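# Stack four magnet blocks from the heap into a tower

## Task

Pick four magnet blocks out of the heap and build them into one tidy tower, each block resting squarely on the one below, then open the grippers and leave the stack standing on its own.

## Robot and tools

Robot: two arms, left_arm and right_arm, each a six-joint arm with a two-finger parallel gripper and a wrist camera. left_arm sits on the +y side and right_arm on the -y side; these names do not match the sides of the images. Measured bases in the scene frame: left_arm at (+0.028, +0.356, 0) m, right_arm at (-0.029, -0.302, 0) m, both facing roughly +x. A camera stand is behind the arms.

Frames: the scene frame has its origin at table-top height midway between the arms, +z up, +x out over the table. Reported positions, orientations (quat_wxyz) and hand targets use this frame. Offsets you send are measured instead along the gripper's own axes, taken from its current Hand target: +z points out along the fingers, y is the direction the fingers open and close. end_effector_position is the point between the finger pads, just behind the tips. Printed values can be off by a few centimetres, more at full reach.

Action rows: every moving command is built from rows of 14 numbers, each in [-1, 1]. The first seven belong to left_arm, the next seven to right_arm, always both even if one arm stays still. Per arm the order is dx, dy, dz, rx, ry, rz, opening. dx..dz are a translation offset and rx..rz a rotation vector offset, both relative to that arm's Hand target at the start of the action or move, not a place to go to; 1.0 equals 0.6 m or 180 degrees. Sending 0 in all six means nothing new for that arm. opening is absolute, not an offset: +1 fully open (pad gap about 87 mm), 0 about 31-49 mm, -0.5 about 8-21 mm, -1 shut. A 0 opening is a real command, so resend the current opening to leave a gripper alone.

execute_actions(actions, cameras): actions is a list of actions; each action is a list of up to 15 rows, one row per 1/30 s step; a shorter action keeps its last row until step 15. All rows of one action count from that action's starting Hand target, and the next action starts from the updated target, so repeating an offset keeps moving. An empty actions list returns state plus all camera images. cameras: list of names (cam_high, cam_left_wrist, cam_right_wrist), ["all"], or []; an unknown name invalidates the call.

move(target, speed, blend, opening_speed, blocking, cameras): drives grippers in straight lines. target is one 14-number row or a list of up to 15 rows; every row is an offset from the Hand targets at the move's start, not from the previous row. speed is in m/s, 0.002 to 2.9, default 0.25 (turn rate up to twice it in rad/s), one value or one per row. blend (m) rounds corners between listed rows; 0 stops at each. opening_speed (per second on the -1..+1 scale, at least 0.2) ramps the fingers. blocking=false returns after about 0.5 s while the move continues. The whole move is capped at 10 s. Paths do not avoid objects or the other arm; keep them away from an arm's own base. Result adds a move: line, e.g. done, off_target, moving, held, fault, plus which limits acted (paced = target clipped, held = steps withheld).

wait(seconds): 0 to 3600, lets time pass with no new command; ends early when a running move finishes. stop(): brakes the running move. zoom_image(camera, region): region [x0, y0, x1, y1] in pixels of that camera's latest image, at most 504 by 504; images are 672x504. read_manual(section): licence texts only. finished_scene(scene): integer of the current scene; ends it for good, call nothing after it.

Results: end_effector_position and quaternion per arm, Hand target (the last commanded pose after clipping, the base for your next offsets), Joint positions (gripper last, 0 closed to 1 open), Joint velocities (may be shown as within noise), Joint torques, grip_measured (gripper position on the command scale), Tool commands, motor temperatures, and for execute_actions some per-step positions. Grippers often stop short of the Hand target because of friction and weight; check, then send the remaining gap as an offset and correct any tilt. Orientation commands are limited to 40 degrees from the measured orientation per step.

Gripping: close until contact, read grip_measured, then hold by commanding about 0.04 below that reading (up to 0.11 near the range ends). Close slowly; fast closing squeezes harder.

Avoid: dropping blocks or releasing them while moving, striking the table or blocks fast, pushing far past contact, any contact between the two arms or closing one gripper on the other's fingers, strain on a wrist camera cable, and knocking anything off the table (that fails the task). Loose objects may be nudged now and then. Motor heat builds when holding loads, reaching far or pushing against stops: a MOTOR HOT line appears from 75 °C, at 90 °C the arm folds and stops for the scene, at 100 °C it collapses. Thinking time lets the scene run and counts as elapsed time.

Each tool is called as name([rows], argument=value, ...), one row to a line, values as JSON.

## Session

execute_actions(actions=[])

Scene clock: 0.00 s.
left_arm: end_effector_position=(+0.3881, +0.3832, +0.0476) grip_measured=+1.000 end_effector_quat_wxyz=(+0.560, -0.098, +0.810, +0.141) | right_arm: end_effector_position=(+0.3504, -0.2989, +0.0481) grip_measured=+1.000 end_effector_quat_wxyz=(+0.564, -0.025, +0.825, -0.002)
Joint positions: left_arm=[-0.115 1.52 0.333 0.802 -0.481 -0.059 1] | right_arm=[-0.002 1.524 0.371 0.78 -0.02 -0.042 1]
Joint velocities: within noise
Joint torques (N m): no reading
Motor temperatures (°C): left_arm=[28 31 31 27 26 29 28] | right_arm=[27 35 33 31 27 26 29]
Heat: left arm: 31 °C; right arm: 35 °C.
Hand target: left_arm +0.3910, +0.3836, +0.0528; +0.568, -0.104, +0.805, +0.140 | right_arm +0.3559, -0.2981, +0.0578; +0.577, -0.029, +0.816, -0.002
Tool commands: left_gripper/opening=+1.0 right_gripper/opening=+1.0
camera_calibration:
cam_left_wrist: T_world_to_cam=[[0.31446, -0.94267, -0.11173, 0.24059], [-0.90594, -0.26287, -0.33192, 0.48519], [0.28352, 0.20559, -0.93667, -0.00021]] pos_world=[0.36395, 0.35439, 0.18773]
cam_right_wrist: T_world_to_cam=[[0.04526, -0.99863, 0.02627, -0.31602], [-0.94377, -0.05136, -0.3266, 0.35228], [0.3275, -0.01002, -0.9448, 0.06951]] pos_world=[0.324, -0.29679, 0.18903]

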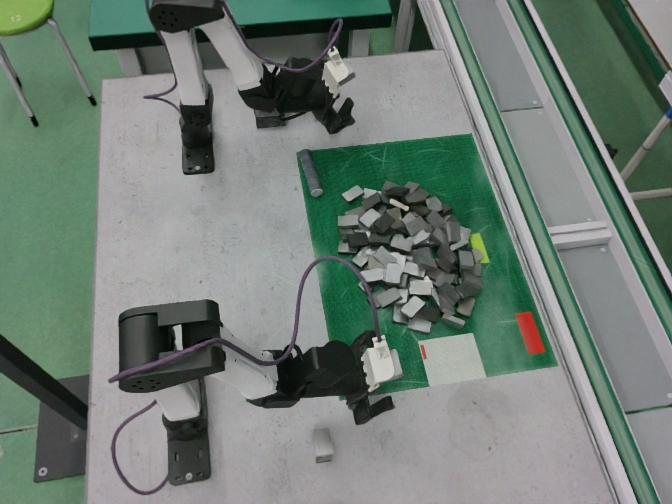

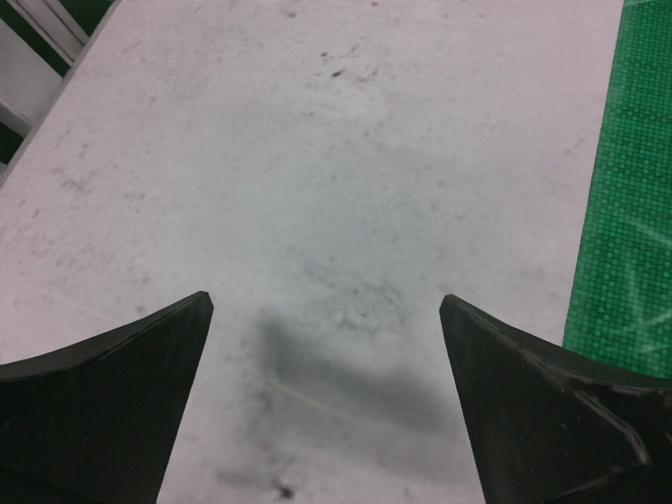

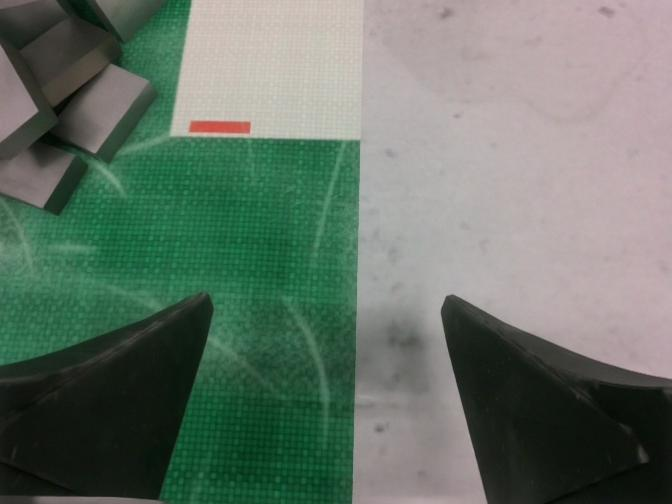

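zoom_image(camera="cam_high", region=[290, 130, 560, 400])

zoom_image(camera="cam_right_wrist", region=[0, 0, 400, 240])

Scaled by 1.867 from the camera's image (finer frame: 960x720).

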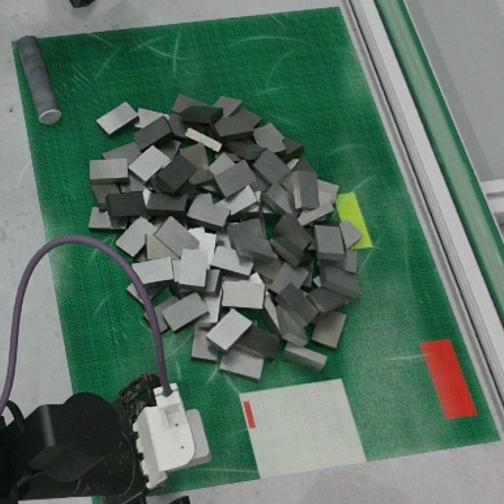

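Scaled by 1.260 from the camera's image (finer frame: 960x720).

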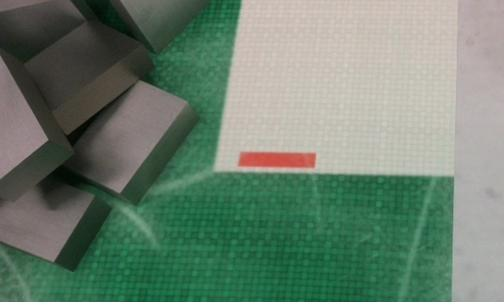

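move(target=[0,0,0,0,0,0,1,-0.308,0.268,-0.07,0,0.39,0,1], speed=0.4, cameras=["all"])

Scene clock: 4.60 s.
left_arm: end_effector_position=(+0.3881, +0.3832, +0.0476) grip_measured=+1.000 end_effector_quat_wxyz=(+0.560, -0.098, +0.810, +0.141) | right_arm: end_effector_position=(+0.3723, -0.1301, +0.2326) grip_measured=+1.000 end_effector_quat_wxyz=(+0.198, -0.035, +0.978, +0.047)
Joint positions: left_arm=[-0.115 1.52 0.333 0.802 -0.481 -0.059 1] | right_arm=[0.39 2.164 2.539 -1.538 0.05 0.315 1]
Joint torques (N m): left_arm=[0.06 -4.45 5.57 2.05 0.02 -0.13] | right_arm=[0.12 -11.59 8.62 0.66 -0.25 0.11]
Heat: left arm: 32 °C; right arm: 36 °C.
Hand target: left_arm +0.3910, +0.3836, +0.0528; +0.568, -0.104, +0.805, +0.140 | right_arm +0.3705, -0.1297, +0.2400; +0.003, -0.022, +1.000, -0.018
Off the commanded pose: left_arm 0.006 m, 1 deg | right_arm 0.008 m, 24 deg.
joint sent to its limit (right arm) — joint 4 (wrist pitch), lower limit. The joint targets are off in orientation, not in position.
move: off_target (right_arm)
cam_left_wrist: T_world_to_cam=[[0.31446, -0.94267, -0.11173, 0.24059], [-0.90594, -0.26287, -0.33192, 0.48519], [0.28352, 0.20559, -0.93667, -0.00021]] pos_world=[0.36395, 0.35439, 0.18773]
cam_right_wrist: T_world_to_cam=[[0.08715, -0.9923, -0.08798, -0.14141], [-0.8883, -0.11738, 0.444, 0.2334], [-0.45091, 0.03946, -0.8917, 0.5222]] pos_world=[0.45512, -0.13354, 0.34957]

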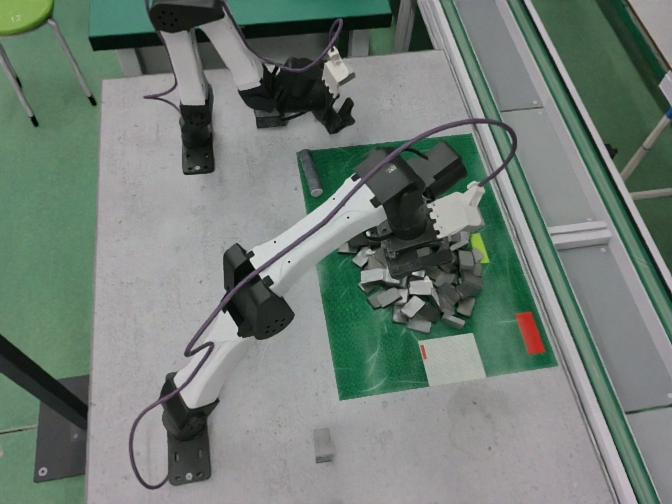

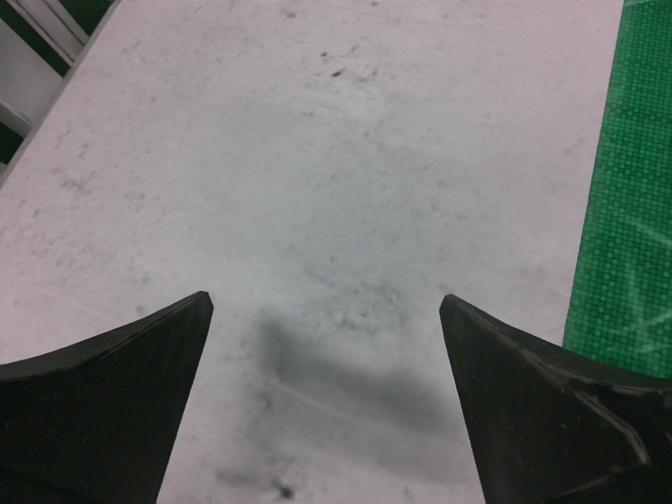

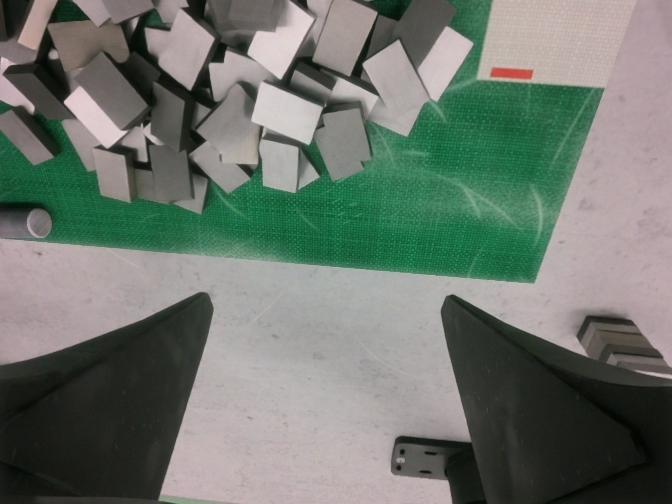

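move(target=[0,0,0,0,0,0,1,-0.083,0.015,0.16,0,0,0,1], speed=0.4, cameras=["cam_right_wrist"])

zoom_image(camera="cam_right_wrist", region=[100, 0, 604, 320])

Scene clock: 9.77 s.
left_arm: end_effector_position=(+0.3881, +0.3832, +0.0476) grip_measured=+1.000 end_effector_quat_wxyz=(+0.560, -0.098, +0.810, +0.141) | right_arm: end_effector_position=(+0.4195, -0.1231, +0.1323) grip_measured=+1.000 end_effector_quat_wxyz=(+0.128, -0.024, +0.991, +0.021)
Joint positions: left_arm=[-0.115 1.52 0.333 0.802 -0.481 -0.059 1] | right_arm=[0.365 2.506 2.735 -1.542 0.047 0.315 1]
Joint torques (N m): left_arm=[0.06 -4.48 5.59 2.06 0.02 -0.13] | right_arm=[0.23 -14.61 9.36 0.41 -0.22 -0.03]
Heat: left arm: 32 °C; right arm: 38 °C.
Hand target: left_arm +0.3910, +0.3836, +0.0528; +0.568, -0.104, +0.805, +0.140 | right_arm +0.4205, -0.1220, +0.1441; +0.003, -0.022, +1.000, -0.018
Off the commanded pose: left_arm 0.006 m, 1 deg | right_arm 0.012 m, 15 deg.
joint sent to its limit (right arm) — joint 4 (wrist pitch), lower limit. The joint targets are off in orientation, not in position.
move: off_target (right_arm)
cam_right_wrist: T_world_to_cam=[[0.05332, -0.99759, -0.0444, -0.13966], [-0.81912, -0.06913, 0.56944, 0.28104], [-0.57114, 0.00601, -0.82083, 0.49075]] pos_world=[0.51794, -0.12284, 0.23658]

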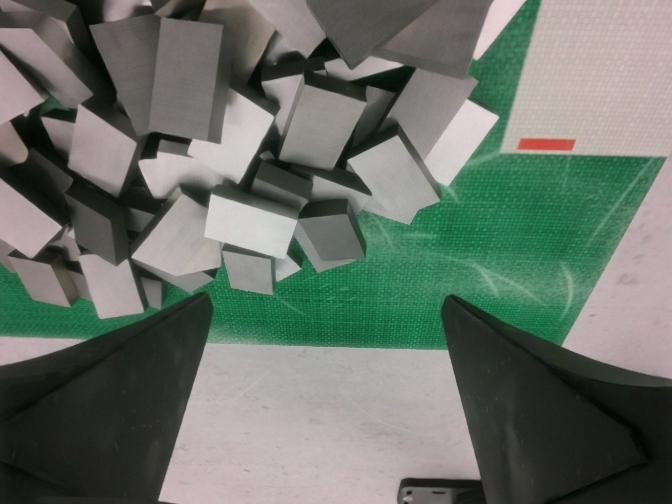

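Scaled by 1.000.

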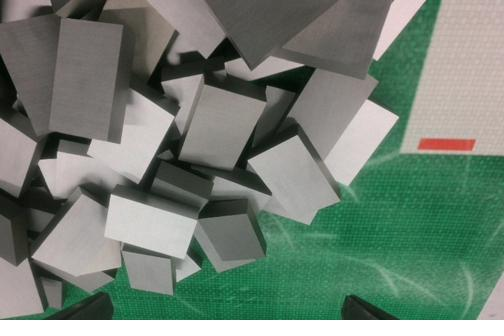

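move(target=[0,0,0,0,0,0,1,0.011,0.078,0.058,0,0,0.09,1], speed=0.3, cameras=["cam_right_wrist"])

Scene clock: 14.20 s.
left_arm: end_effector_position=(+0.3881, +0.3832, +0.0476) grip_measured=+1.000 end_effector_quat_wxyz=(+0.560, -0.098, +0.810, +0.141) | right_arm: end_effector_position=(+0.4101, -0.0804, +0.0991) grip_measured=+1.000 end_effector_quat_wxyz=(+0.093, +0.112, +0.989, +0.030)
Joint positions: left_arm=[-0.115 1.52 0.333 0.802 -0.481 -0.059 1] | right_arm=[0.427 2.588 2.751 -1.544 0.046 0.654 1]
Joint torques (N m): left_arm=[0.05 -4.46 5.59 2.06 0.02 -0.13] | right_arm=[0.36 -14.17 9.65 0.32 -0.18 0.14]
Motor temperatures (°C): left_arm=[28 32 33 30 26 29 28] | right_arm=[27 40 36 32 27 26 29]
Heat: left arm: 33 °C; right arm: 40 °C.
Hand target: left_arm +0.3910, +0.3836, +0.0528; +0.568, -0.104, +0.805, +0.140 | right_arm +0.4120, -0.0767, +0.1076; +0.006, +0.119, +0.993, -0.017
Off the commanded pose: left_arm 0.006 m, 1 deg | right_arm 0.009 m, 11 deg.
joint sent to its limit (right arm) — joint 4 (wrist pitch), lower limit. The joint targets are off in orientation, not in position.
move: off_target (right_arm)
cam_right_wrist: T_world_to_cam=[[-0.21725, -0.97211, -0.08837, 0.01928], [-0.76698, 0.114, 0.63147, 0.28231], [-0.60378, 0.20496, -0.77035, 0.48221]] pos_world=[0.51186, -0.11227, 0.1949]

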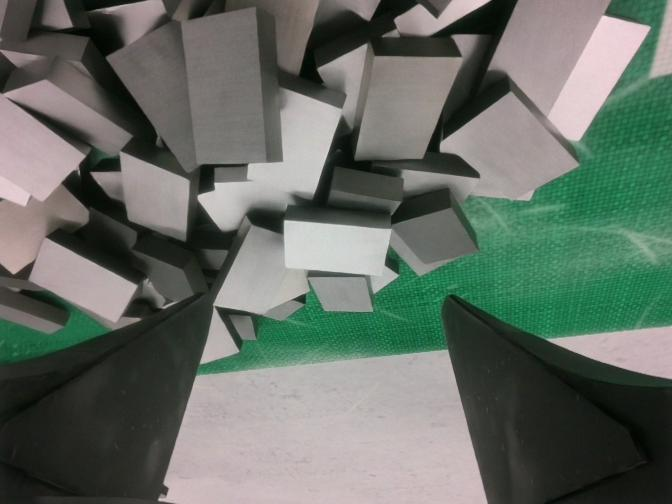

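move([
  [0,0,0,0,0,0,1,-0.003,0.002,0.077,0,0,0,1],
  [0,0,0,0,0,0,1,-0.003,0.002,0.077,0,0,0,-0.1],
], speed=0.15, opening_speed=1, cameras=["cam_right_wrist"])

Scene clock: 17.93 s.
left_arm: end_effector_position=(+0.3881, +0.3832, +0.0476) grip_measured=+1.000 end_effector_quat_wxyz=(+0.560, -0.098, +0.810, +0.141) | right_arm: end_effector_position=(+0.4104, -0.0778, +0.0555) grip_measured=-0.027 end_effector_quat_wxyz=(+0.057, +0.117, +0.991, +0.014)
Joint positions: left_arm=[-0.115 1.52 0.333 0.802 -0.481 -0.059 1] | right_arm=[0.427 2.699 2.788 -1.547 0.035 0.666 0.486]
Joint torques (N m): left_arm=[0.06 -4.46 5.57 2.06 0.02 -0.14] | right_arm=[0.18 -14.49 9.43 0.2 -0.06 0.07]
Heat: left arm: 33 °C; right arm: 42 °C.
Hand target: left_arm +0.3910, +0.3836, +0.0528; +0.568, -0.104, +0.805, +0.140 | right_arm +0.4144, -0.0777, +0.0614; +0.006, +0.119, +0.993, -0.018
Off the commanded pose: left_arm 0.006 m, 1 deg | right_arm 0.007 m, 7 deg.
joint sent to its limit (right arm) — joint 4 (wrist pitch), lower limit. The joint targets are off in orientation, not in position.
move: off_target (right_arm); target 2's new opening was sent with right_arm's hand 0.006 m and 7 deg from that target
cam_right_wrist: T_world_to_cam=[[-0.2327, -0.97122, -0.0508, 0.02249], [-0.71598, 0.13573, 0.6848, 0.28764], [-0.6582, 0.19573, -0.72695, 0.46751]] pos_world=[0.5189, -0.1087, 0.14402]

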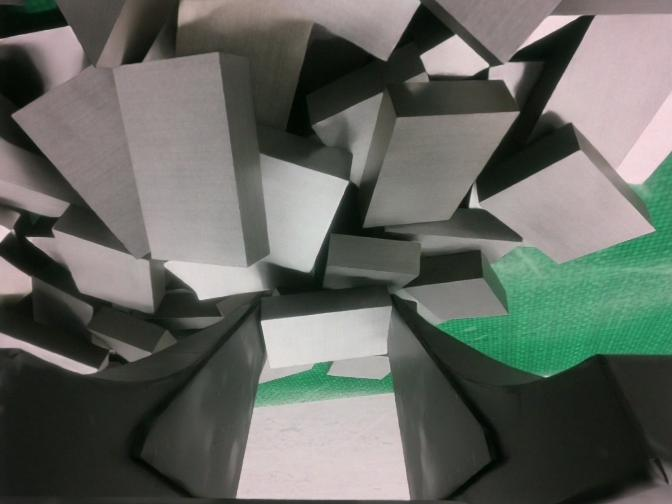

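move([
  [0,0,0,0,0,0,1,-0.002,-0.006,-0.15,0,0,0,-0.1],
  [0,0,0,0,0,0,1,-0.19,-0.28,-0.08,0,0,0,-0.1],
], speed=0.3, blend=[0.03,0], cameras=["all"])

Scene clock: 21.10 s.
left_arm: end_effector_position=(+0.3881, +0.3832, +0.0476) grip_measured=+1.000 end_effector_quat_wxyz=(+0.560, -0.098, +0.810, +0.141) | right_arm: end_effector_position=(+0.4687, -0.2665, +0.1040) grip_measured=-0.027 end_effector_quat_wxyz=(+0.124, +0.135, +0.983, +0.010)
Joint positions: left_arm=[-0.115 1.52 0.333 0.802 -0.481 -0.059 1] | right_arm=[0.049 2.615 2.825 -1.531 0.027 0.324 0.486]
Joint torques (N m): left_arm=[0.05 -4.46 5.56 2.06 0.02 -0.14] | right_arm=[0.68 -14.86 9.85 1 -0.07 -0.19]
Heat: left arm: 33 °C; right arm: 43 °C.
Hand target: left_arm +0.3910, +0.3836, +0.0528; +0.568, -0.104, +0.805, +0.140 | right_arm +0.4853, -0.2661, +0.1167; +0.006, +0.119, +0.993, -0.017
Off the commanded pose: left_arm 0.006 m, 1 deg | right_arm 0.021 m, 14 deg.
elbow stopped short (right arm): the move would have taken joint 3 (elbow) straighter than the controller allows.
move: off_target (right_arm)
cam_left_wrist: T_world_to_cam=[[0.31446, -0.94267, -0.11173, 0.24059], [-0.90594, -0.26287, -0.33192, 0.48519], [0.28352, 0.20559, -0.93667, -0.00021]] pos_world=[0.36395, 0.35439, 0.18773]
cam_right_wrist: T_world_to_cam=[[-0.26342, -0.96265, -0.06256, -0.12693], [-0.79431, 0.17964, 0.58035, 0.38101], [-0.54744, 0.20257, -0.81196, 0.53684]] pos_world=[0.56309, -0.29938, 0.20683]

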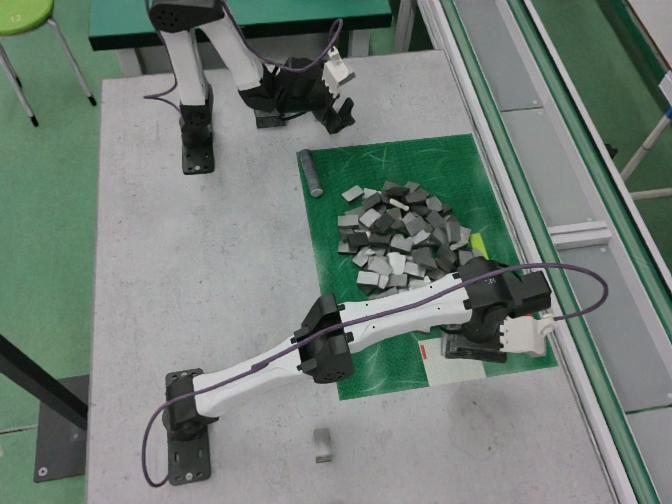

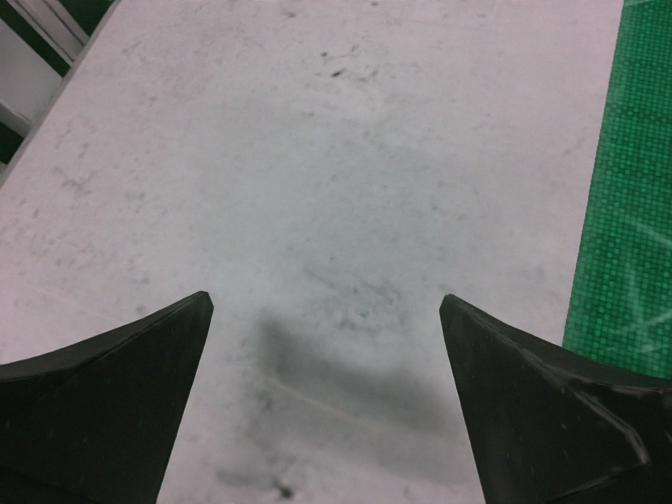

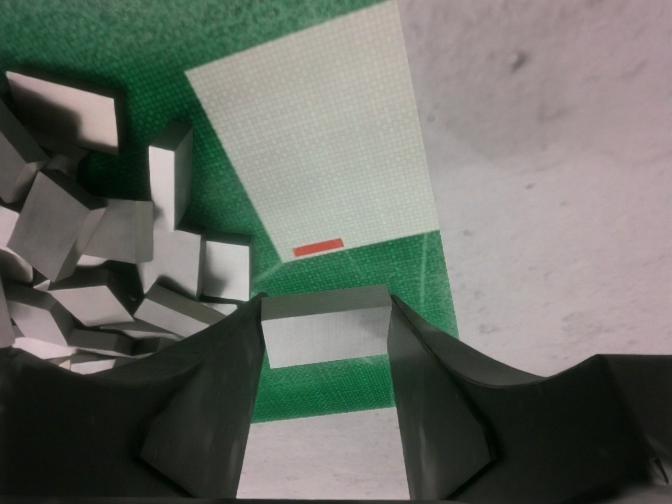

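move(target=[0,0,0,0,0,0,1,0.073,-0.042,0.12,0,0,0,-0.1], speed=0.25, cameras=["cam_right_wrist"])

Scene clock: 23.33 s.
left_arm: end_effector_position=(+0.3881, +0.3832, +0.0476) grip_measured=+1.000 end_effector_quat_wxyz=(+0.560, -0.098, +0.810, +0.141) | right_arm: end_effector_position=(+0.4426, -0.2787, +0.0449) grip_measured=-0.027 end_effector_quat_wxyz=(+0.025, +0.128, +0.991, -0.010)
Joint positions: left_arm=[-0.115 1.52 0.333 0.802 -0.481 -0.059 1] | right_arm=[0.029 2.68 2.702 -1.545 0.027 0.291 0.486]
Joint torques (N m): left_arm=[0.05 -4.46 5.57 2.06 0.02 -0.13] | right_arm=[0.18 -15.46 5.16 0.1 0.03 -0.19]
Heat: left arm: 33 °C; right arm: 44 °C.
Hand target: left_arm +0.3910, +0.3836, +0.0528; +0.568, -0.104, +0.805, +0.140 | right_arm +0.4373, -0.2827, +0.0450; +0.006, +0.119, +0.993, -0.017
Off the commanded pose: left_arm 0.006 m, 1 deg | right_arm 0.007 m, 3 deg.
joint sent to its limit (right arm) — joint 4 (wrist pitch), lower limit. The joint targets still meet the commanded pose.
move: off_target (right_arm)
cam_right_wrist: T_world_to_cam=[[-0.25614, -0.96663, 0.0038, -0.15647], [-0.66414, 0.17884, 0.72591, 0.33239], [-0.70237, 0.18341, -0.68778, 0.53462]] pos_world=[0.55617, -0.30874, 0.12701]

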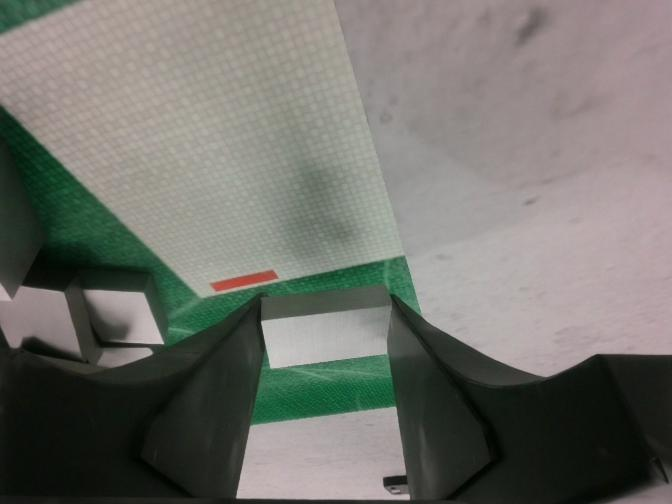

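move(target=[0,0,0,0,0,0,1,0,0,0.058,0,0,0,-0.1], speed=0.08, cameras=["cam_right_wrist"])

Scene clock: 24.70 s.
left_arm: end_effector_position=(+0.3881, +0.3832, +0.0476) grip_measured=+1.000 end_effector_quat_wxyz=(+0.560, -0.098, +0.810, +0.141) | right_arm: end_effector_position=(+0.4308, -0.2804, +0.0240) grip_measured=-0.028 end_effector_quat_wxyz=(-0.005, +0.123, +0.992, -0.013)
Joint positions: left_arm=[-0.115 1.52 0.333 0.802 -0.481 -0.059 1] | right_arm=[0.026 2.662 2.572 -1.495 0.024 0.278 0.486]
Joint torques (N m): left_arm=[0.06 -4.46 5.57 2.06 0.02 -0.14] | right_arm=[0.32 -14.02 3.26 0.74 0.04 -0.18]
Heat: left arm: 33 °C; right arm: 44 °C.
Hand target: left_arm +0.3910, +0.3836, +0.0528; +0.568, -0.104, +0.805, +0.140 | right_arm +0.4375, -0.2841, +0.0101; +0.006, +0.119, +0.993, -0.017
Off the commanded pose: left_arm 0.006 m, 1 deg | right_arm 0.016 m, 1 deg.
move: off_target (right_arm)
cam_right_wrist: T_world_to_cam=[[-0.24647, -0.96898, 0.0184, -0.16634], [-0.62014, 0.17227, 0.76535, 0.3183], [-0.74477, 0.17722, -0.64336, 0.52785]] pos_world=[0.54952, -0.30956, 0.09905]

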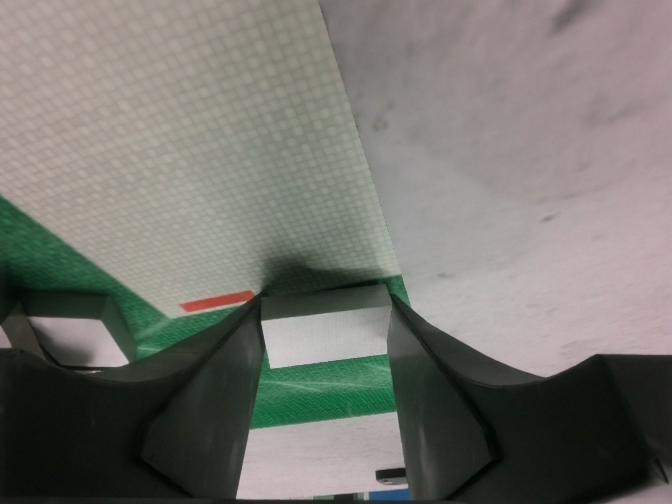

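move(target=[0,0,0,0,0,0,1,-0.003,-0.004,0.012,0,0,0,-0.1], speed=0.08, cameras=["cam_right_wrist"])

Scene clock: 26.77 s.
left_arm: end_effector_position=(+0.3881, +0.3832, +0.0476) grip_measured=+1.000 end_effector_quat_wxyz=(+0.560, -0.098, +0.810, +0.141) | right_arm: end_effector_position=(+0.4312, -0.2812, +0.0234) grip_measured=-0.028 end_effector_quat_wxyz=(-0.003, +0.122, +0.993, -0.010)
Joint positions: left_arm=[-0.115 1.52 0.333 0.802 -0.481 -0.059 1] | right_arm=[0.022 2.651 2.549 -1.478 0.018 0.272 0.486]
Joint torques (N m): left_arm=[0.05 -4.46 5.57 2.06 0.02 -0.14] | right_arm=[0.06 -12.79 2.85 0.89 0.12 -0.2]
Motor temperatures (°C): left_arm=[28 32 33 31 26 29 28] | right_arm=[27 45 38 31 27 26 29]
Heat: left arm: 33 °C; right arm: 45 °C.
Hand target: left_arm +0.3910, +0.3836, +0.0528; +0.568, -0.104, +0.805, +0.140 | right_arm +0.4387, -0.2871, +0.0031; +0.006, +0.119, +0.993, -0.017
Off the commanded pose: left_arm 0.006 m, 1 deg | right_arm 0.022 m, 1 deg.
move: off_target (right_arm)
cam_right_wrist: T_world_to_cam=[[-0.24408, -0.96969, 0.01113, -0.16799], [-0.62417, 0.16587, 0.76348, 0.31916], [-0.74218, 0.1794, -0.64574, 0.52739]] pos_world=[0.54963, -0.31046, 0.09875]

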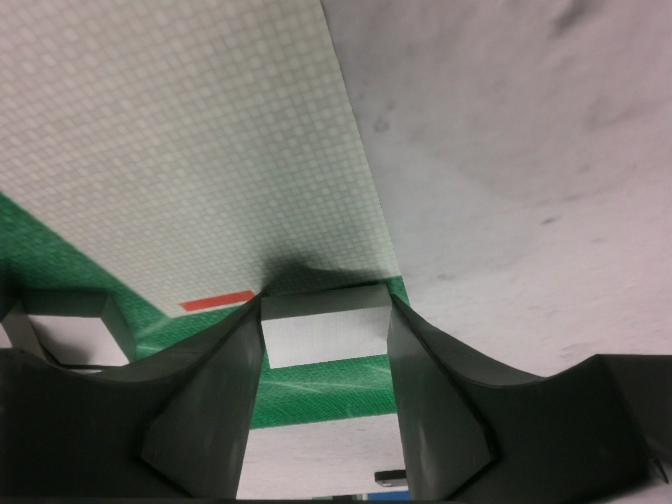

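move([
  [0,0,0,0,0,0,1,0.01,0.006,-0.038,0,0,0,-0.1],
  [0,0,0,0,0,0,1,0.01,0.006,-0.038,0,0,0,0.6],
  [0,0,0,0,0,0,1,0.01,0.006,-0.16,0,0,0,0.6],
], speed=0.1, opening_speed=1, cameras=["cam_right_wrist"])

Scene clock: 31.07 s.
left_arm: end_effector_position=(+0.3881, +0.3832, +0.0476) grip_measured=+1.000 end_effector_quat_wxyz=(+0.560, -0.098, +0.810, +0.141) | right_arm: end_effector_position=(+0.4331, -0.2787, +0.0811) grip_measured=+0.600 end_effector_quat_wxyz=(+0.043, +0.119, +0.992, -0.003)
Joint positions: left_arm=[-0.115 1.52 0.333 0.802 -0.481 -0.059 1] | right_arm=[0.028 2.559 2.619 -1.547 0.019 0.272 0.8]
Joint torques (N m): left_arm=[0.03 -4.46 5.57 2.06 0.02 -0.13] | right_arm=[0.85 -17.92 7.05 0.17 0.09 -0.02]
Heat: left arm: 33 °C; right arm: 47 °C.
Hand target: left_arm +0.3910, +0.3836, +0.0528; +0.568, -0.104, +0.805, +0.140 | right_arm +0.4330, -0.2787, +0.0988; +0.006, +0.119, +0.993, -0.017
Off the commanded pose: left_arm 0.006 m, 1 deg | right_arm 0.018 m, 5 deg.
joint sent to its limit (right arm) — joint 4 (wrist pitch), lower limit. The joint targets are off in orientation, not in position.
move: off_target (right_arm)
cam_right_wrist: T_world_to_cam=[[-0.23848, -0.97106, -0.01263, -0.16667], [-0.69317, 0.1611, 0.70254, 0.30942], [-0.68018, 0.1763, -0.71153, 0.54323]] pos_world=[0.54423, -0.30747, 0.16704]

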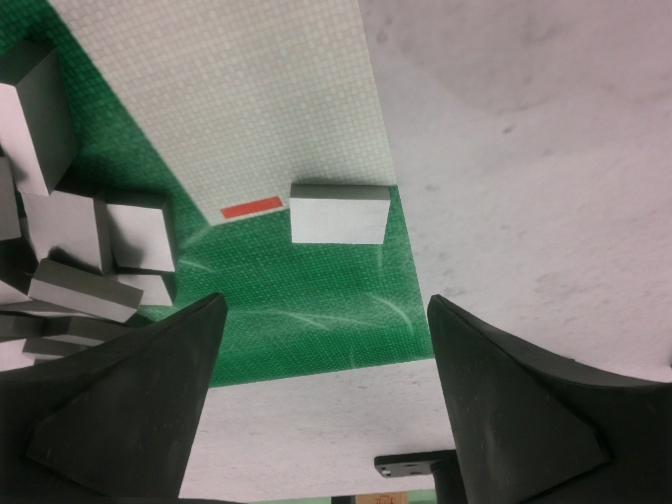

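move(target=[0,0,0,0,0,0,1,0.087,0.268,-0.08,0,0,0,0.6], speed=0.3, cameras=["cam_right_wrist"])

Scene clock: 33.63 s.
left_arm: end_effector_position=(+0.3881, +0.3832, +0.0476) grip_measured=+1.000 end_effector_quat_wxyz=(+0.560, -0.098, +0.810, +0.141) | right_arm: end_effector_position=(+0.4165, -0.1084, +0.1203) grip_measured=+0.600 end_effector_quat_wxyz=(+0.102, +0.112, +0.988, +0.040)
Joint positions: left_arm=[-0.115 1.52 0.333 0.802 -0.481 -0.059 1] | right_arm=[0.365 2.53 2.726 -1.548 0.024 0.594 0.8]
Joint torques (N m): left_arm=[0.05 -4.48 5.57 2.06 0.02 -0.13] | right_arm=[0.25 -16.8 9.02 0.41 -0.02 0.12]
Heat: left arm: 34 °C; right arm: 48 °C.
Hand target: left_arm +0.3910, +0.3836, +0.0528; +0.568, -0.104, +0.805, +0.140 | right_arm +0.4199, -0.1085, +0.1407; +0.006, +0.119, +0.993, -0.017
Off the commanded pose: left_arm 0.006 m, 1 deg | right_arm 0.021 m, 13 deg.
joint sent to its limit (right arm) — joint 4 (wrist pitch), lower limit. The joint targets are off in orientation, not in position.
move: off_target (right_arm)
cam_right_wrist: T_world_to_cam=[[-0.21368, -0.97057, -0.11102, -0.00317], [-0.78039, 0.10123, 0.61704, 0.28303], [-0.58764, 0.21849, -0.77906, 0.50391]] pos_world=[0.51631, -0.14183, 0.21759]

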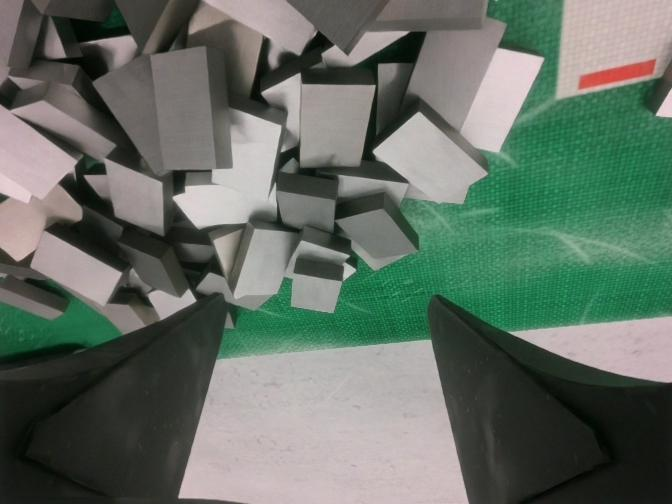

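move(target=[0,0,0,0,0,0,1,-0.052,-0.052,0.05,0,0,-0.278,0.6], speed=0.3, cameras=["cam_right_wrist"])

Scene clock: 40.10 s.
left_arm: end_effector_position=(+0.3881, +0.3832, +0.0476) grip_measured=+1.000 end_effector_quat_wxyz=(+0.560, -0.098, +0.810, +0.141) | right_arm: end_effector_position=(+0.4393, -0.1462, +0.1056) grip_measured=+0.600 end_effector_quat_wxyz=(+0.117, -0.304, +0.946, -0.003)
Joint positions: left_arm=[-0.115 1.52 0.333 0.802 -0.481 -0.059 1] | right_arm=[0.344 2.61 2.821 -1.548 0.015 -0.274 0.8]
Joint torques (N m): left_arm=[0.05 -4.48 5.56 2.06 0.02 -0.13] | right_arm=[0.96 -14.06 9.32 0.48 0.14 -0.2]
Heat: left arm: 34 °C; right arm: 49 °C.
Hand target: left_arm +0.3910, +0.3836, +0.0528; +0.568, -0.104, +0.805, +0.140 | right_arm +0.4431, -0.1472, +0.1121; -0.002, -0.312, +0.950, -0.018
Off the commanded pose: left_arm 0.006 m, 1 deg | right_arm 0.008 m, 14 deg.
joint sent to its limit (right arm) — joint 4 (wrist pitch), lower limit. The joint targets are off in orientation, not in position.
move: off_target (right_arm)
cam_right_wrist: T_world_to_cam=[[0.57381, -0.81619, 0.0676, -0.37886], [-0.67765, -0.42681, 0.59885, 0.19329], [-0.45992, -0.38944, -0.798, 0.37119]] pos_world=[0.51909, -0.08217, 0.20607]

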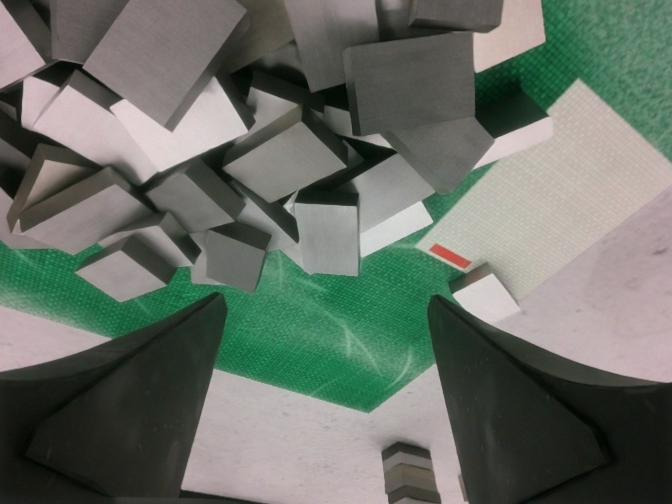

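move([
  [0,0,0,0,0,0,1,0,0,0.088,0,0,0,0.3],
  [0,0,0,0,0,0,1,0,0,0.088,0,0,0,-0.6],
], speed=0.12, opening_speed=1, cameras=["cam_right_wrist"])

Scene clock: 44.60 s.
left_arm: end_effector_position=(+0.3881, +0.3832, +0.0476) grip_measured=+1.000 end_effector_quat_wxyz=(+0.560, -0.098, +0.810, +0.141) | right_arm: end_effector_position=(+0.4381, -0.1491, +0.0575) grip_measured=-0.327 end_effector_quat_wxyz=(+0.068, -0.312, +0.948, -0.014)
Joint positions: left_arm=[-0.115 1.52 0.333 0.802 -0.481 -0.059 1] | right_arm=[0.346 2.721 2.839 -1.554 0.032 -0.286 0.336]
Joint torques (N m): left_arm=[0.06 -4.46 5.57 2.06 0.02 -0.13] | right_arm=[0.46 -14.08 8.57 0.42 0.1 -0.19]
Heat: left arm: 34 °C; right arm: 49 °C.
Hand target: left_arm +0.3910, +0.3836, +0.0528; +0.568, -0.104, +0.805, +0.140 | right_arm +0.4434, -0.1491, +0.0593; -0.002, -0.312, +0.950, -0.018
Off the commanded pose: left_arm 0.006 m, 1 deg | right_arm 0.006 m, 8 deg.
elbow stopped short (right arm): the move would have taken joint 3 (elbow) straighter than the controller allows.
move: off_target (right_arm); target 2's new opening was sent with right_arm's hand 0.006 m and 9 deg from that target
cam_right_wrist: T_world_to_cam=[[0.58845, -0.80637, 0.05917, -0.38176], [-0.61744, -0.40092, 0.67678, 0.193], [-0.52201, -0.43478, -0.73381, 0.34782]] pos_world=[0.52537, -0.07923, 0.1472]

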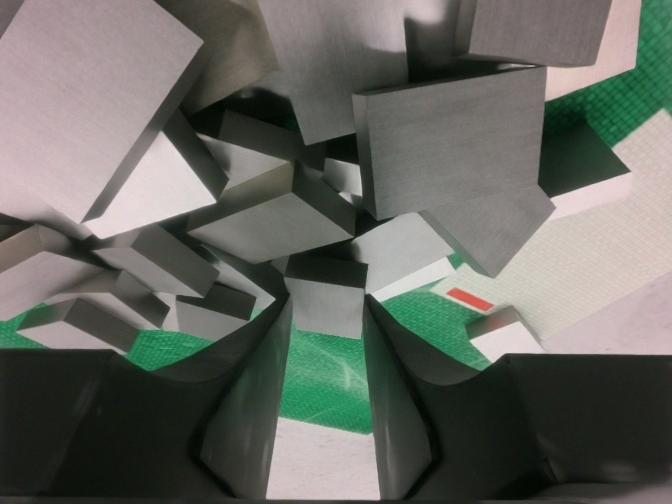

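move([
  [0,0,0,0,0,0,1,0.002,-0.005,-0.13,0,0,0,-0.6],
  [0,0,0,0,0,0,1,0.151,-0.165,-0.064,0,0,-0.222,-0.6],
], speed=0.3, blend=[0.03,0], cameras=["cam_right_wrist"])

Scene clock: 48.67 s.
left_arm: end_effector_position=(+0.3881, +0.3832, +0.0476) grip_measured=+1.000 end_effector_quat_wxyz=(+0.560, -0.098, +0.810, +0.141) | right_arm: end_effector_position=(+0.4308, -0.2800, +0.0820) grip_measured=-0.327 end_effector_quat_wxyz=(-0.009, -0.609, +0.793, -0.014)
Joint positions: left_arm=[-0.115 1.52 0.333 0.802 -0.481 -0.059 1] | right_arm=[0.138 2.484 2.465 -1.554 0.033 -1.167 0.336]
Joint torques (N m): left_arm=[0.05 -4.46 5.57 2.06 0.02 -0.13] | right_arm=[0.61 -19.21 4.88 0.08 0.03 -0.2]
Motor temperatures (°C): left_arm=[28 33 34 32 26 29 28] | right_arm=[27 51 41 31 27 26 29]
Heat: left arm: 34 °C; right arm: 51 °C.
Hand target: left_arm +0.3910, +0.3836, +0.0528; +0.568, -0.104, +0.805, +0.140 | right_arm +0.4290, -0.2812, +0.1024; -0.009, -0.618, +0.786, -0.016
Off the commanded pose: left_arm 0.006 m, 1 deg | right_arm 0.020 m, 1 deg.
elbow stopped short (right arm): the move would have taken joint 3 (elbow) straighter than the controller allows.
joint sent to its limit (right arm) — joint 4 (wrist pitch), lower limit. The joint targets still meet the commanded pose.
move: off_target (right_arm)
cam_right_wrist: T_world_to_cam=[[0.96572, -0.2596, 0.00183, -0.4892], [-0.16337, -0.60222, 0.78143, -0.14116], [-0.20175, -0.75494, -0.62399, 0.06848]] pos_world=[0.46318, -0.1603, 0.15393]

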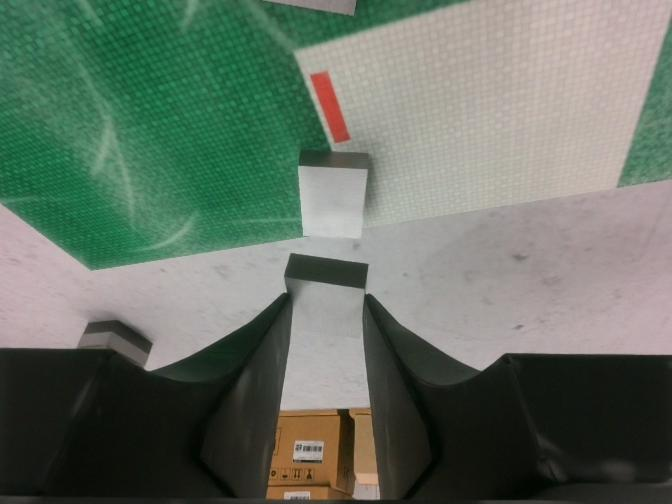

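move(target=[0,0,0,0,0,0,1,0,0,0.077,0,0,0,-0.6], speed=0.2, cameras=["cam_right_wrist"])

Scene clock: 51.67 s.
left_arm: end_effector_position=(+0.3881, +0.3832, +0.0476) grip_measured=+1.000 end_effector_quat_wxyz=(+0.560, -0.098, +0.810, +0.141) | right_arm: end_effector_position=(+0.4232, -0.2811, +0.0425) grip_measured=-0.327 end_effector_quat_wxyz=(-0.029, -0.610, +0.792, -0.003)
Joint positions: left_arm=[-0.115 1.52 0.333 0.802 -0.481 -0.059 1] | right_arm=[0.138 2.471 2.279 -1.427 0.033 -1.167 0.336]
Joint torques (N m): left_arm=[0.05 -4.46 5.57 2.06 0.02 -0.13] | right_arm=[0.13 -18.06 4.86 0.26 0.01 -0.25]
Heat: left arm: 34 °C; right arm: 53 °C.
Hand target: left_arm +0.3910, +0.3836, +0.0528; +0.568, -0.104, +0.805, +0.140 | right_arm +0.4294, -0.2828, +0.0563; -0.008, -0.618, +0.786, -0.016
Off the commanded pose: left_arm 0.006 m, 1 deg | right_arm 0.015 m, 3 deg.
move: off_target (right_arm)
cam_right_wrist: T_world_to_cam=[[0.96485, -0.25971, -0.04025, -0.47994], [-0.12766, -0.59702, 0.792, -0.1263], [-0.22972, -0.75903, -0.60919, 0.05156]] pos_world=[0.45879, -0.16092, 0.11212]

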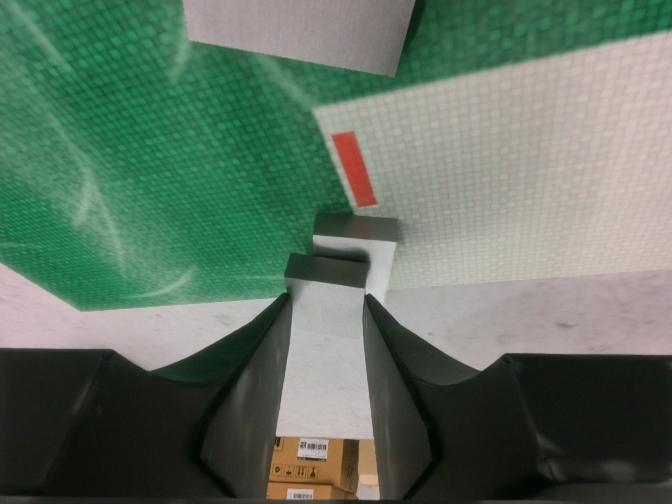

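move(target=[0,0,0,0,0,0,1,-0.012,-0.0165,-0.02,0,0,0,-0.6], speed=0.1, cameras=["cam_right_wrist"])

Scene clock: 55.00 s.
left_arm: end_effector_position=(+0.3881, +0.3832, +0.0476) grip_measured=+1.000 end_effector_quat_wxyz=(+0.560, -0.098, +0.810, +0.141) | right_arm: end_effector_position=(+0.4342, -0.2795, +0.0584) grip_measured=-0.327 end_effector_quat_wxyz=(-0.019, -0.610, +0.792, -0.009)
Joint positions: left_arm=[-0.115 1.52 0.333 0.802 -0.481 -0.059 1] | right_arm=[0.138 2.52 2.435 -1.51 0.033 -1.167 0.336]
Joint torques (N m): left_arm=[0.05 -4.46 5.57 2.06 0.02 -0.13] | right_arm=[0.84 -14.06 9.88 -0.07 0.01 -0.18]
Motor temperatures (°C): left_arm=[28 33 34 33 26 29 28] | right_arm=[27 55 40 31 27 26 30]
Heat: left arm: 34 °C; right arm: 55 °C.
Hand target: left_arm +0.3910, +0.3836, +0.0528; +0.568, -0.104, +0.805, +0.140 | right_arm +0.4406, -0.2777, +0.0682; -0.008, -0.618, +0.786, -0.016
Off the commanded pose: left_arm 0.006 m, 1 deg | right_arm 0.012 m, 2 deg.
move: off_target (right_arm)
cam_right_wrist: T_world_to_cam=[[0.96554, -0.25965, -0.0179, -0.49113], [-0.1467, -0.59975, 0.78663, -0.12874], [-0.21498, -0.75689, -0.61717, 0.05962]] pos_world=[0.46814, -0.15961, 0.12928]

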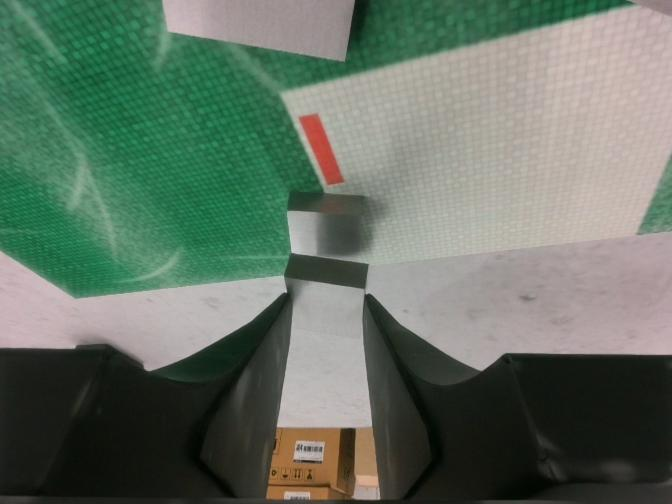

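move(target=[0,0,0,0,0,0,1,-0.019,-0.0005,0.013,0,0,0,-0.6], speed=0.1, cameras=["cam_right_wrist"])

Scene clock: 56.97 s.
left_arm: end_effector_position=(+0.3881, +0.3832, +0.0476) grip_measured=+1.000 end_effector_quat_wxyz=(+0.560, -0.098, +0.810, +0.141) | right_arm: end_effector_position=(+0.4372, -0.2682, +0.0507) grip_measured=-0.327 end_effector_quat_wxyz=(-0.021, -0.619, +0.785, -0.008)
Joint positions: left_arm=[-0.115 1.52 0.333 0.802 -0.481 -0.059 1] | right_arm=[0.162 2.551 2.461 -1.51 0.033 -1.167 0.336]
Joint torques (N m): left_arm=[0.05 -4.46 5.57 2.06 0.02 -0.13] | right_arm=[0.62 -14.32 9.77 -0.04 -0.02 0.01]
Motor temperatures (°C): left_arm=[28 33 34 33 26 29 28] | right_arm=[27 55 41 31 27 26 30]
Heat: left arm: 34 °C; right arm: 55 °C.
Hand target: left_arm +0.3910, +0.3836, +0.0528; +0.568, -0.104, +0.805, +0.140 | right_arm +0.4436, -0.2669, +0.0600; -0.008, -0.618, +0.786, -0.016
Off the commanded pose: left_arm 0.006 m, 1 deg | right_arm 0.011 m, 2 deg.
move: off_target (right_arm)
cam_right_wrist: T_world_to_cam=[[0.97123, -0.2371, -0.02215, -0.48736], [-0.12911, -0.60245, 0.78765, -0.1238], [-0.2001, -0.76213, -0.61573, 0.05614]] pos_world=[0.46859, -0.14735, 0.12128]

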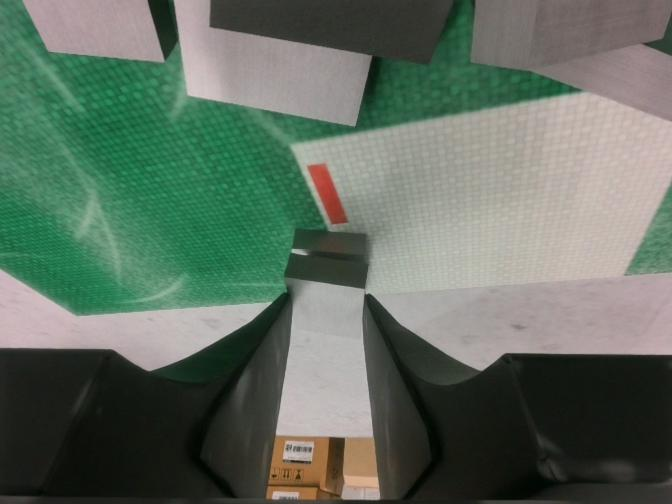

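move([
  [0,0,0,0,0,0,1,-0.004,-0.001,0.018,0,0,0,-0.6],
  [0,0,0,0,0,0,1,-0.004,-0.001,0.016,0,0,0,0.2],
  [0,0,0,0,0,0,1,-0.004,-0.001,-0.08,0,0,0,0.2],
], speed=[0.06,0.06,0.12], opening_speed=1, cameras=["cam_right_wrist"])

Scene clock: 61.30 s.
left_arm: end_effector_position=(+0.3881, +0.3832, +0.0476) grip_measured=+1.000 end_effector_quat_wxyz=(+0.560, -0.098, +0.810, +0.141) | right_arm: end_effector_position=(+0.4418, -0.2643, +0.0848) grip_measured=+0.200 end_effector_quat_wxyz=(+0.009, -0.621, +0.784, -0.024)
Joint positions: left_arm=[-0.115 1.52 0.333 0.802 -0.481 -0.059 1] | right_arm=[0.168 2.508 2.522 -1.547 0.033 -1.167 0.6]
Joint torques (N m): left_arm=[0.05 -4.48 5.57 2.06 0.02 -0.13] | right_arm=[0.88 -17.62 8.23 0.07 0.09 0]
Motor temperatures (°C): left_arm=[28 33 34 33 26 29 28] | right_arm=[27 55 41 31 27 26 30]
Heat: left arm: 34 °C; right arm: 55 °C.
Hand target: left_arm +0.3910, +0.3836, +0.0528; +0.568, -0.104, +0.805, +0.140 | right_arm +0.4444, -0.2631, +0.1079; -0.008, -0.618, +0.786, -0.016
Off the commanded pose: left_arm 0.006 m, 1 deg | right_arm 0.023 m, 2 deg.
joint sent to its limit (right arm) — joint 4 (wrist pitch), lower limit. The joint targets are off in orientation, not in position.
move: off_target (right_arm)
cam_right_wrist: T_world_to_cam=[[0.97215, -0.23091, 0.04003, -0.49425], [-0.17719, -0.61245, 0.77039, -0.12772], [-0.15338, -0.75603, -0.63631, 0.06378]] pos_world=[0.46764, -0.14413, 0.15876]

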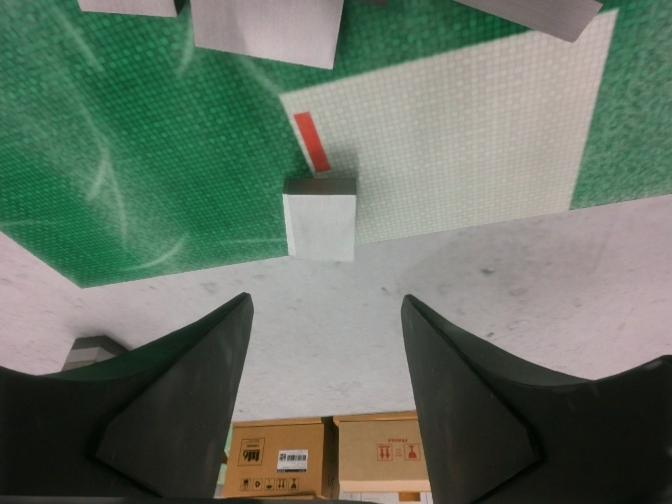

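zoom_image(camera="cam_right_wrist", region=[250, 150, 400, 290])

Scaled by 3.360 from the camera's image (finer frame: 960x720).

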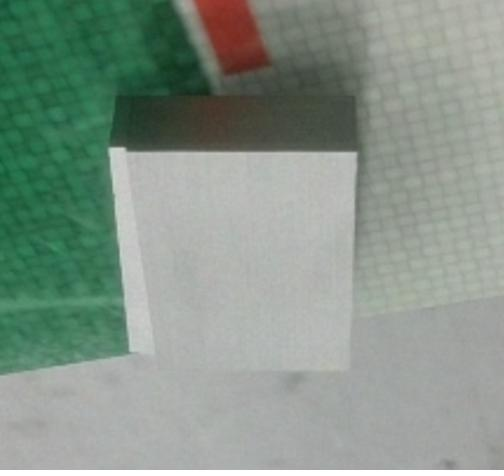

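move(target=[0,0,0,0,0,0,1,-0.212,0.058,-0.067,0,0,0.222,0.3], speed=0.35, cameras=["cam_right_wrist"])

Scene clock: 64.27 s.
left_arm: end_effector_position=(+0.3881, +0.3832, +0.0476) grip_measured=+1.000 end_effector_quat_wxyz=(+0.560, -0.098, +0.810, +0.141) | right_arm: end_effector_position=(+0.4345, -0.1302, +0.1360) grip_measured=+0.300 end_effector_quat_wxyz=(+0.150, -0.336, +0.930, -0.017)
Joint positions: left_arm=[-0.115 1.52 0.333 0.802 -0.481 -0.059 1] | right_arm=[0.392 2.552 2.83 -1.55 0.049 -0.303 0.65]
Joint torques (N m): left_arm=[0.06 -4.46 5.56 2.06 0.02 -0.14] | right_arm=[0.03 -13.81 9.24 0.74 -0.09 0.14]
Motor temperatures (°C): left_arm=[28 33 34 33 26 29 28] | right_arm=[27 55 42 31 27 26 30]
Heat: left arm: 34 °C; right arm: 55 °C.
Hand target: left_arm +0.3910, +0.3836, +0.0528; +0.568, -0.104, +0.805, +0.140 | right_arm +0.4403, -0.1298, +0.1432; -0.002, -0.312, +0.950, -0.018
Off the commanded pose: left_arm 0.006 m, 1 deg | right_arm 0.009 m, 18 deg.
elbow stopped short (right arm): the move would have taken joint 3 (elbow) straighter than the controller allows.
move: off_target (right_arm)
cam_right_wrist: T_world_to_cam=[[0.62021, -0.77468, 0.12337, -0.3874], [-0.69084, -0.46492, 0.5537, 0.1856], [-0.37159, -0.42864, -0.82352, 0.35944]] pos_world=[0.50205, -0.05974, 0.24103]

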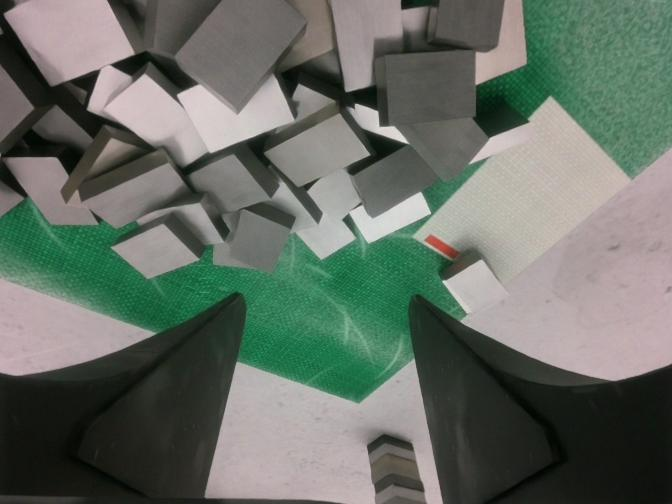

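move(target=[0,0,0,0,0,0,1,-0.064,0.011,0.053,0,0,0.317,0.4], speed=0.3, cameras=["cam_right_wrist"])

Scene clock: 69.00 s.
left_arm: end_effector_position=(+0.3881, +0.3832, +0.0476) grip_measured=+1.000 end_effector_quat_wxyz=(+0.560, -0.098, +0.810, +0.141) | right_arm: end_effector_position=(+0.4524, -0.1097, +0.1021) grip_measured=+0.400 end_effector_quat_wxyz=(+0.135, +0.177, +0.974, +0.051)
Joint positions: left_arm=[-0.115 1.52 0.333 0.802 -0.481 -0.059 1] | right_arm=[0.339 2.627 2.83 -1.487 0.046 0.697 0.7]
Joint torques (N m): left_arm=[0.06 -4.46 5.57 2.06 0.02 -0.13] | right_arm=[0.17 -14.12 9.4 1.09 -0.2 0.11]
Motor temperatures (°C): left_arm=[28 33 34 33 26 29 28] | right_arm=[27 55 42 31 27 26 29]
Heat: left arm: 34 °C; right arm: 55 °C.
Hand target: left_arm +0.3910, +0.3836, +0.0528; +0.568, -0.104, +0.805, +0.140 | right_arm +0.4675, -0.1029, +0.1108; +0.007, +0.179, +0.984, -0.017
Off the commanded pose: left_arm 0.006 m, 1 deg | right_arm 0.019 m, 17 deg.
elbow stopped short (right arm): the move would have taken joint 3 (elbow) straighter than the controller allows.
move: off_target (right_arm)
cam_right_wrist: T_world_to_cam=[[-0.33027, -0.93078, -0.15678, 0.06302], [-0.79986, 0.18779, 0.57005, 0.34544], [-0.50115, 0.31367, -0.80651, 0.48526]] pos_world=[0.54031, -0.15843, 0.20433]

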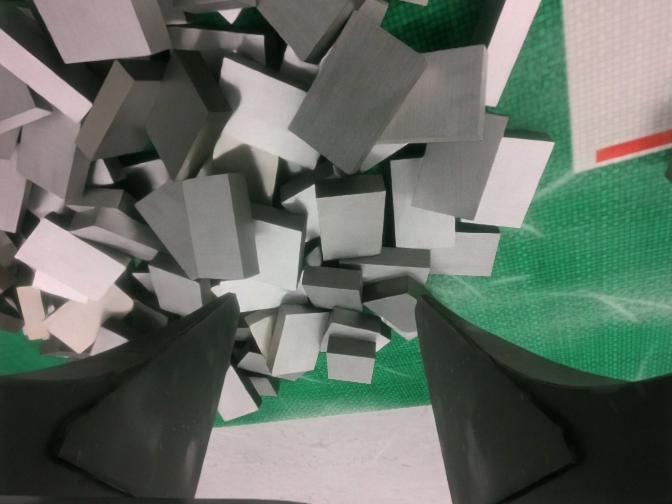

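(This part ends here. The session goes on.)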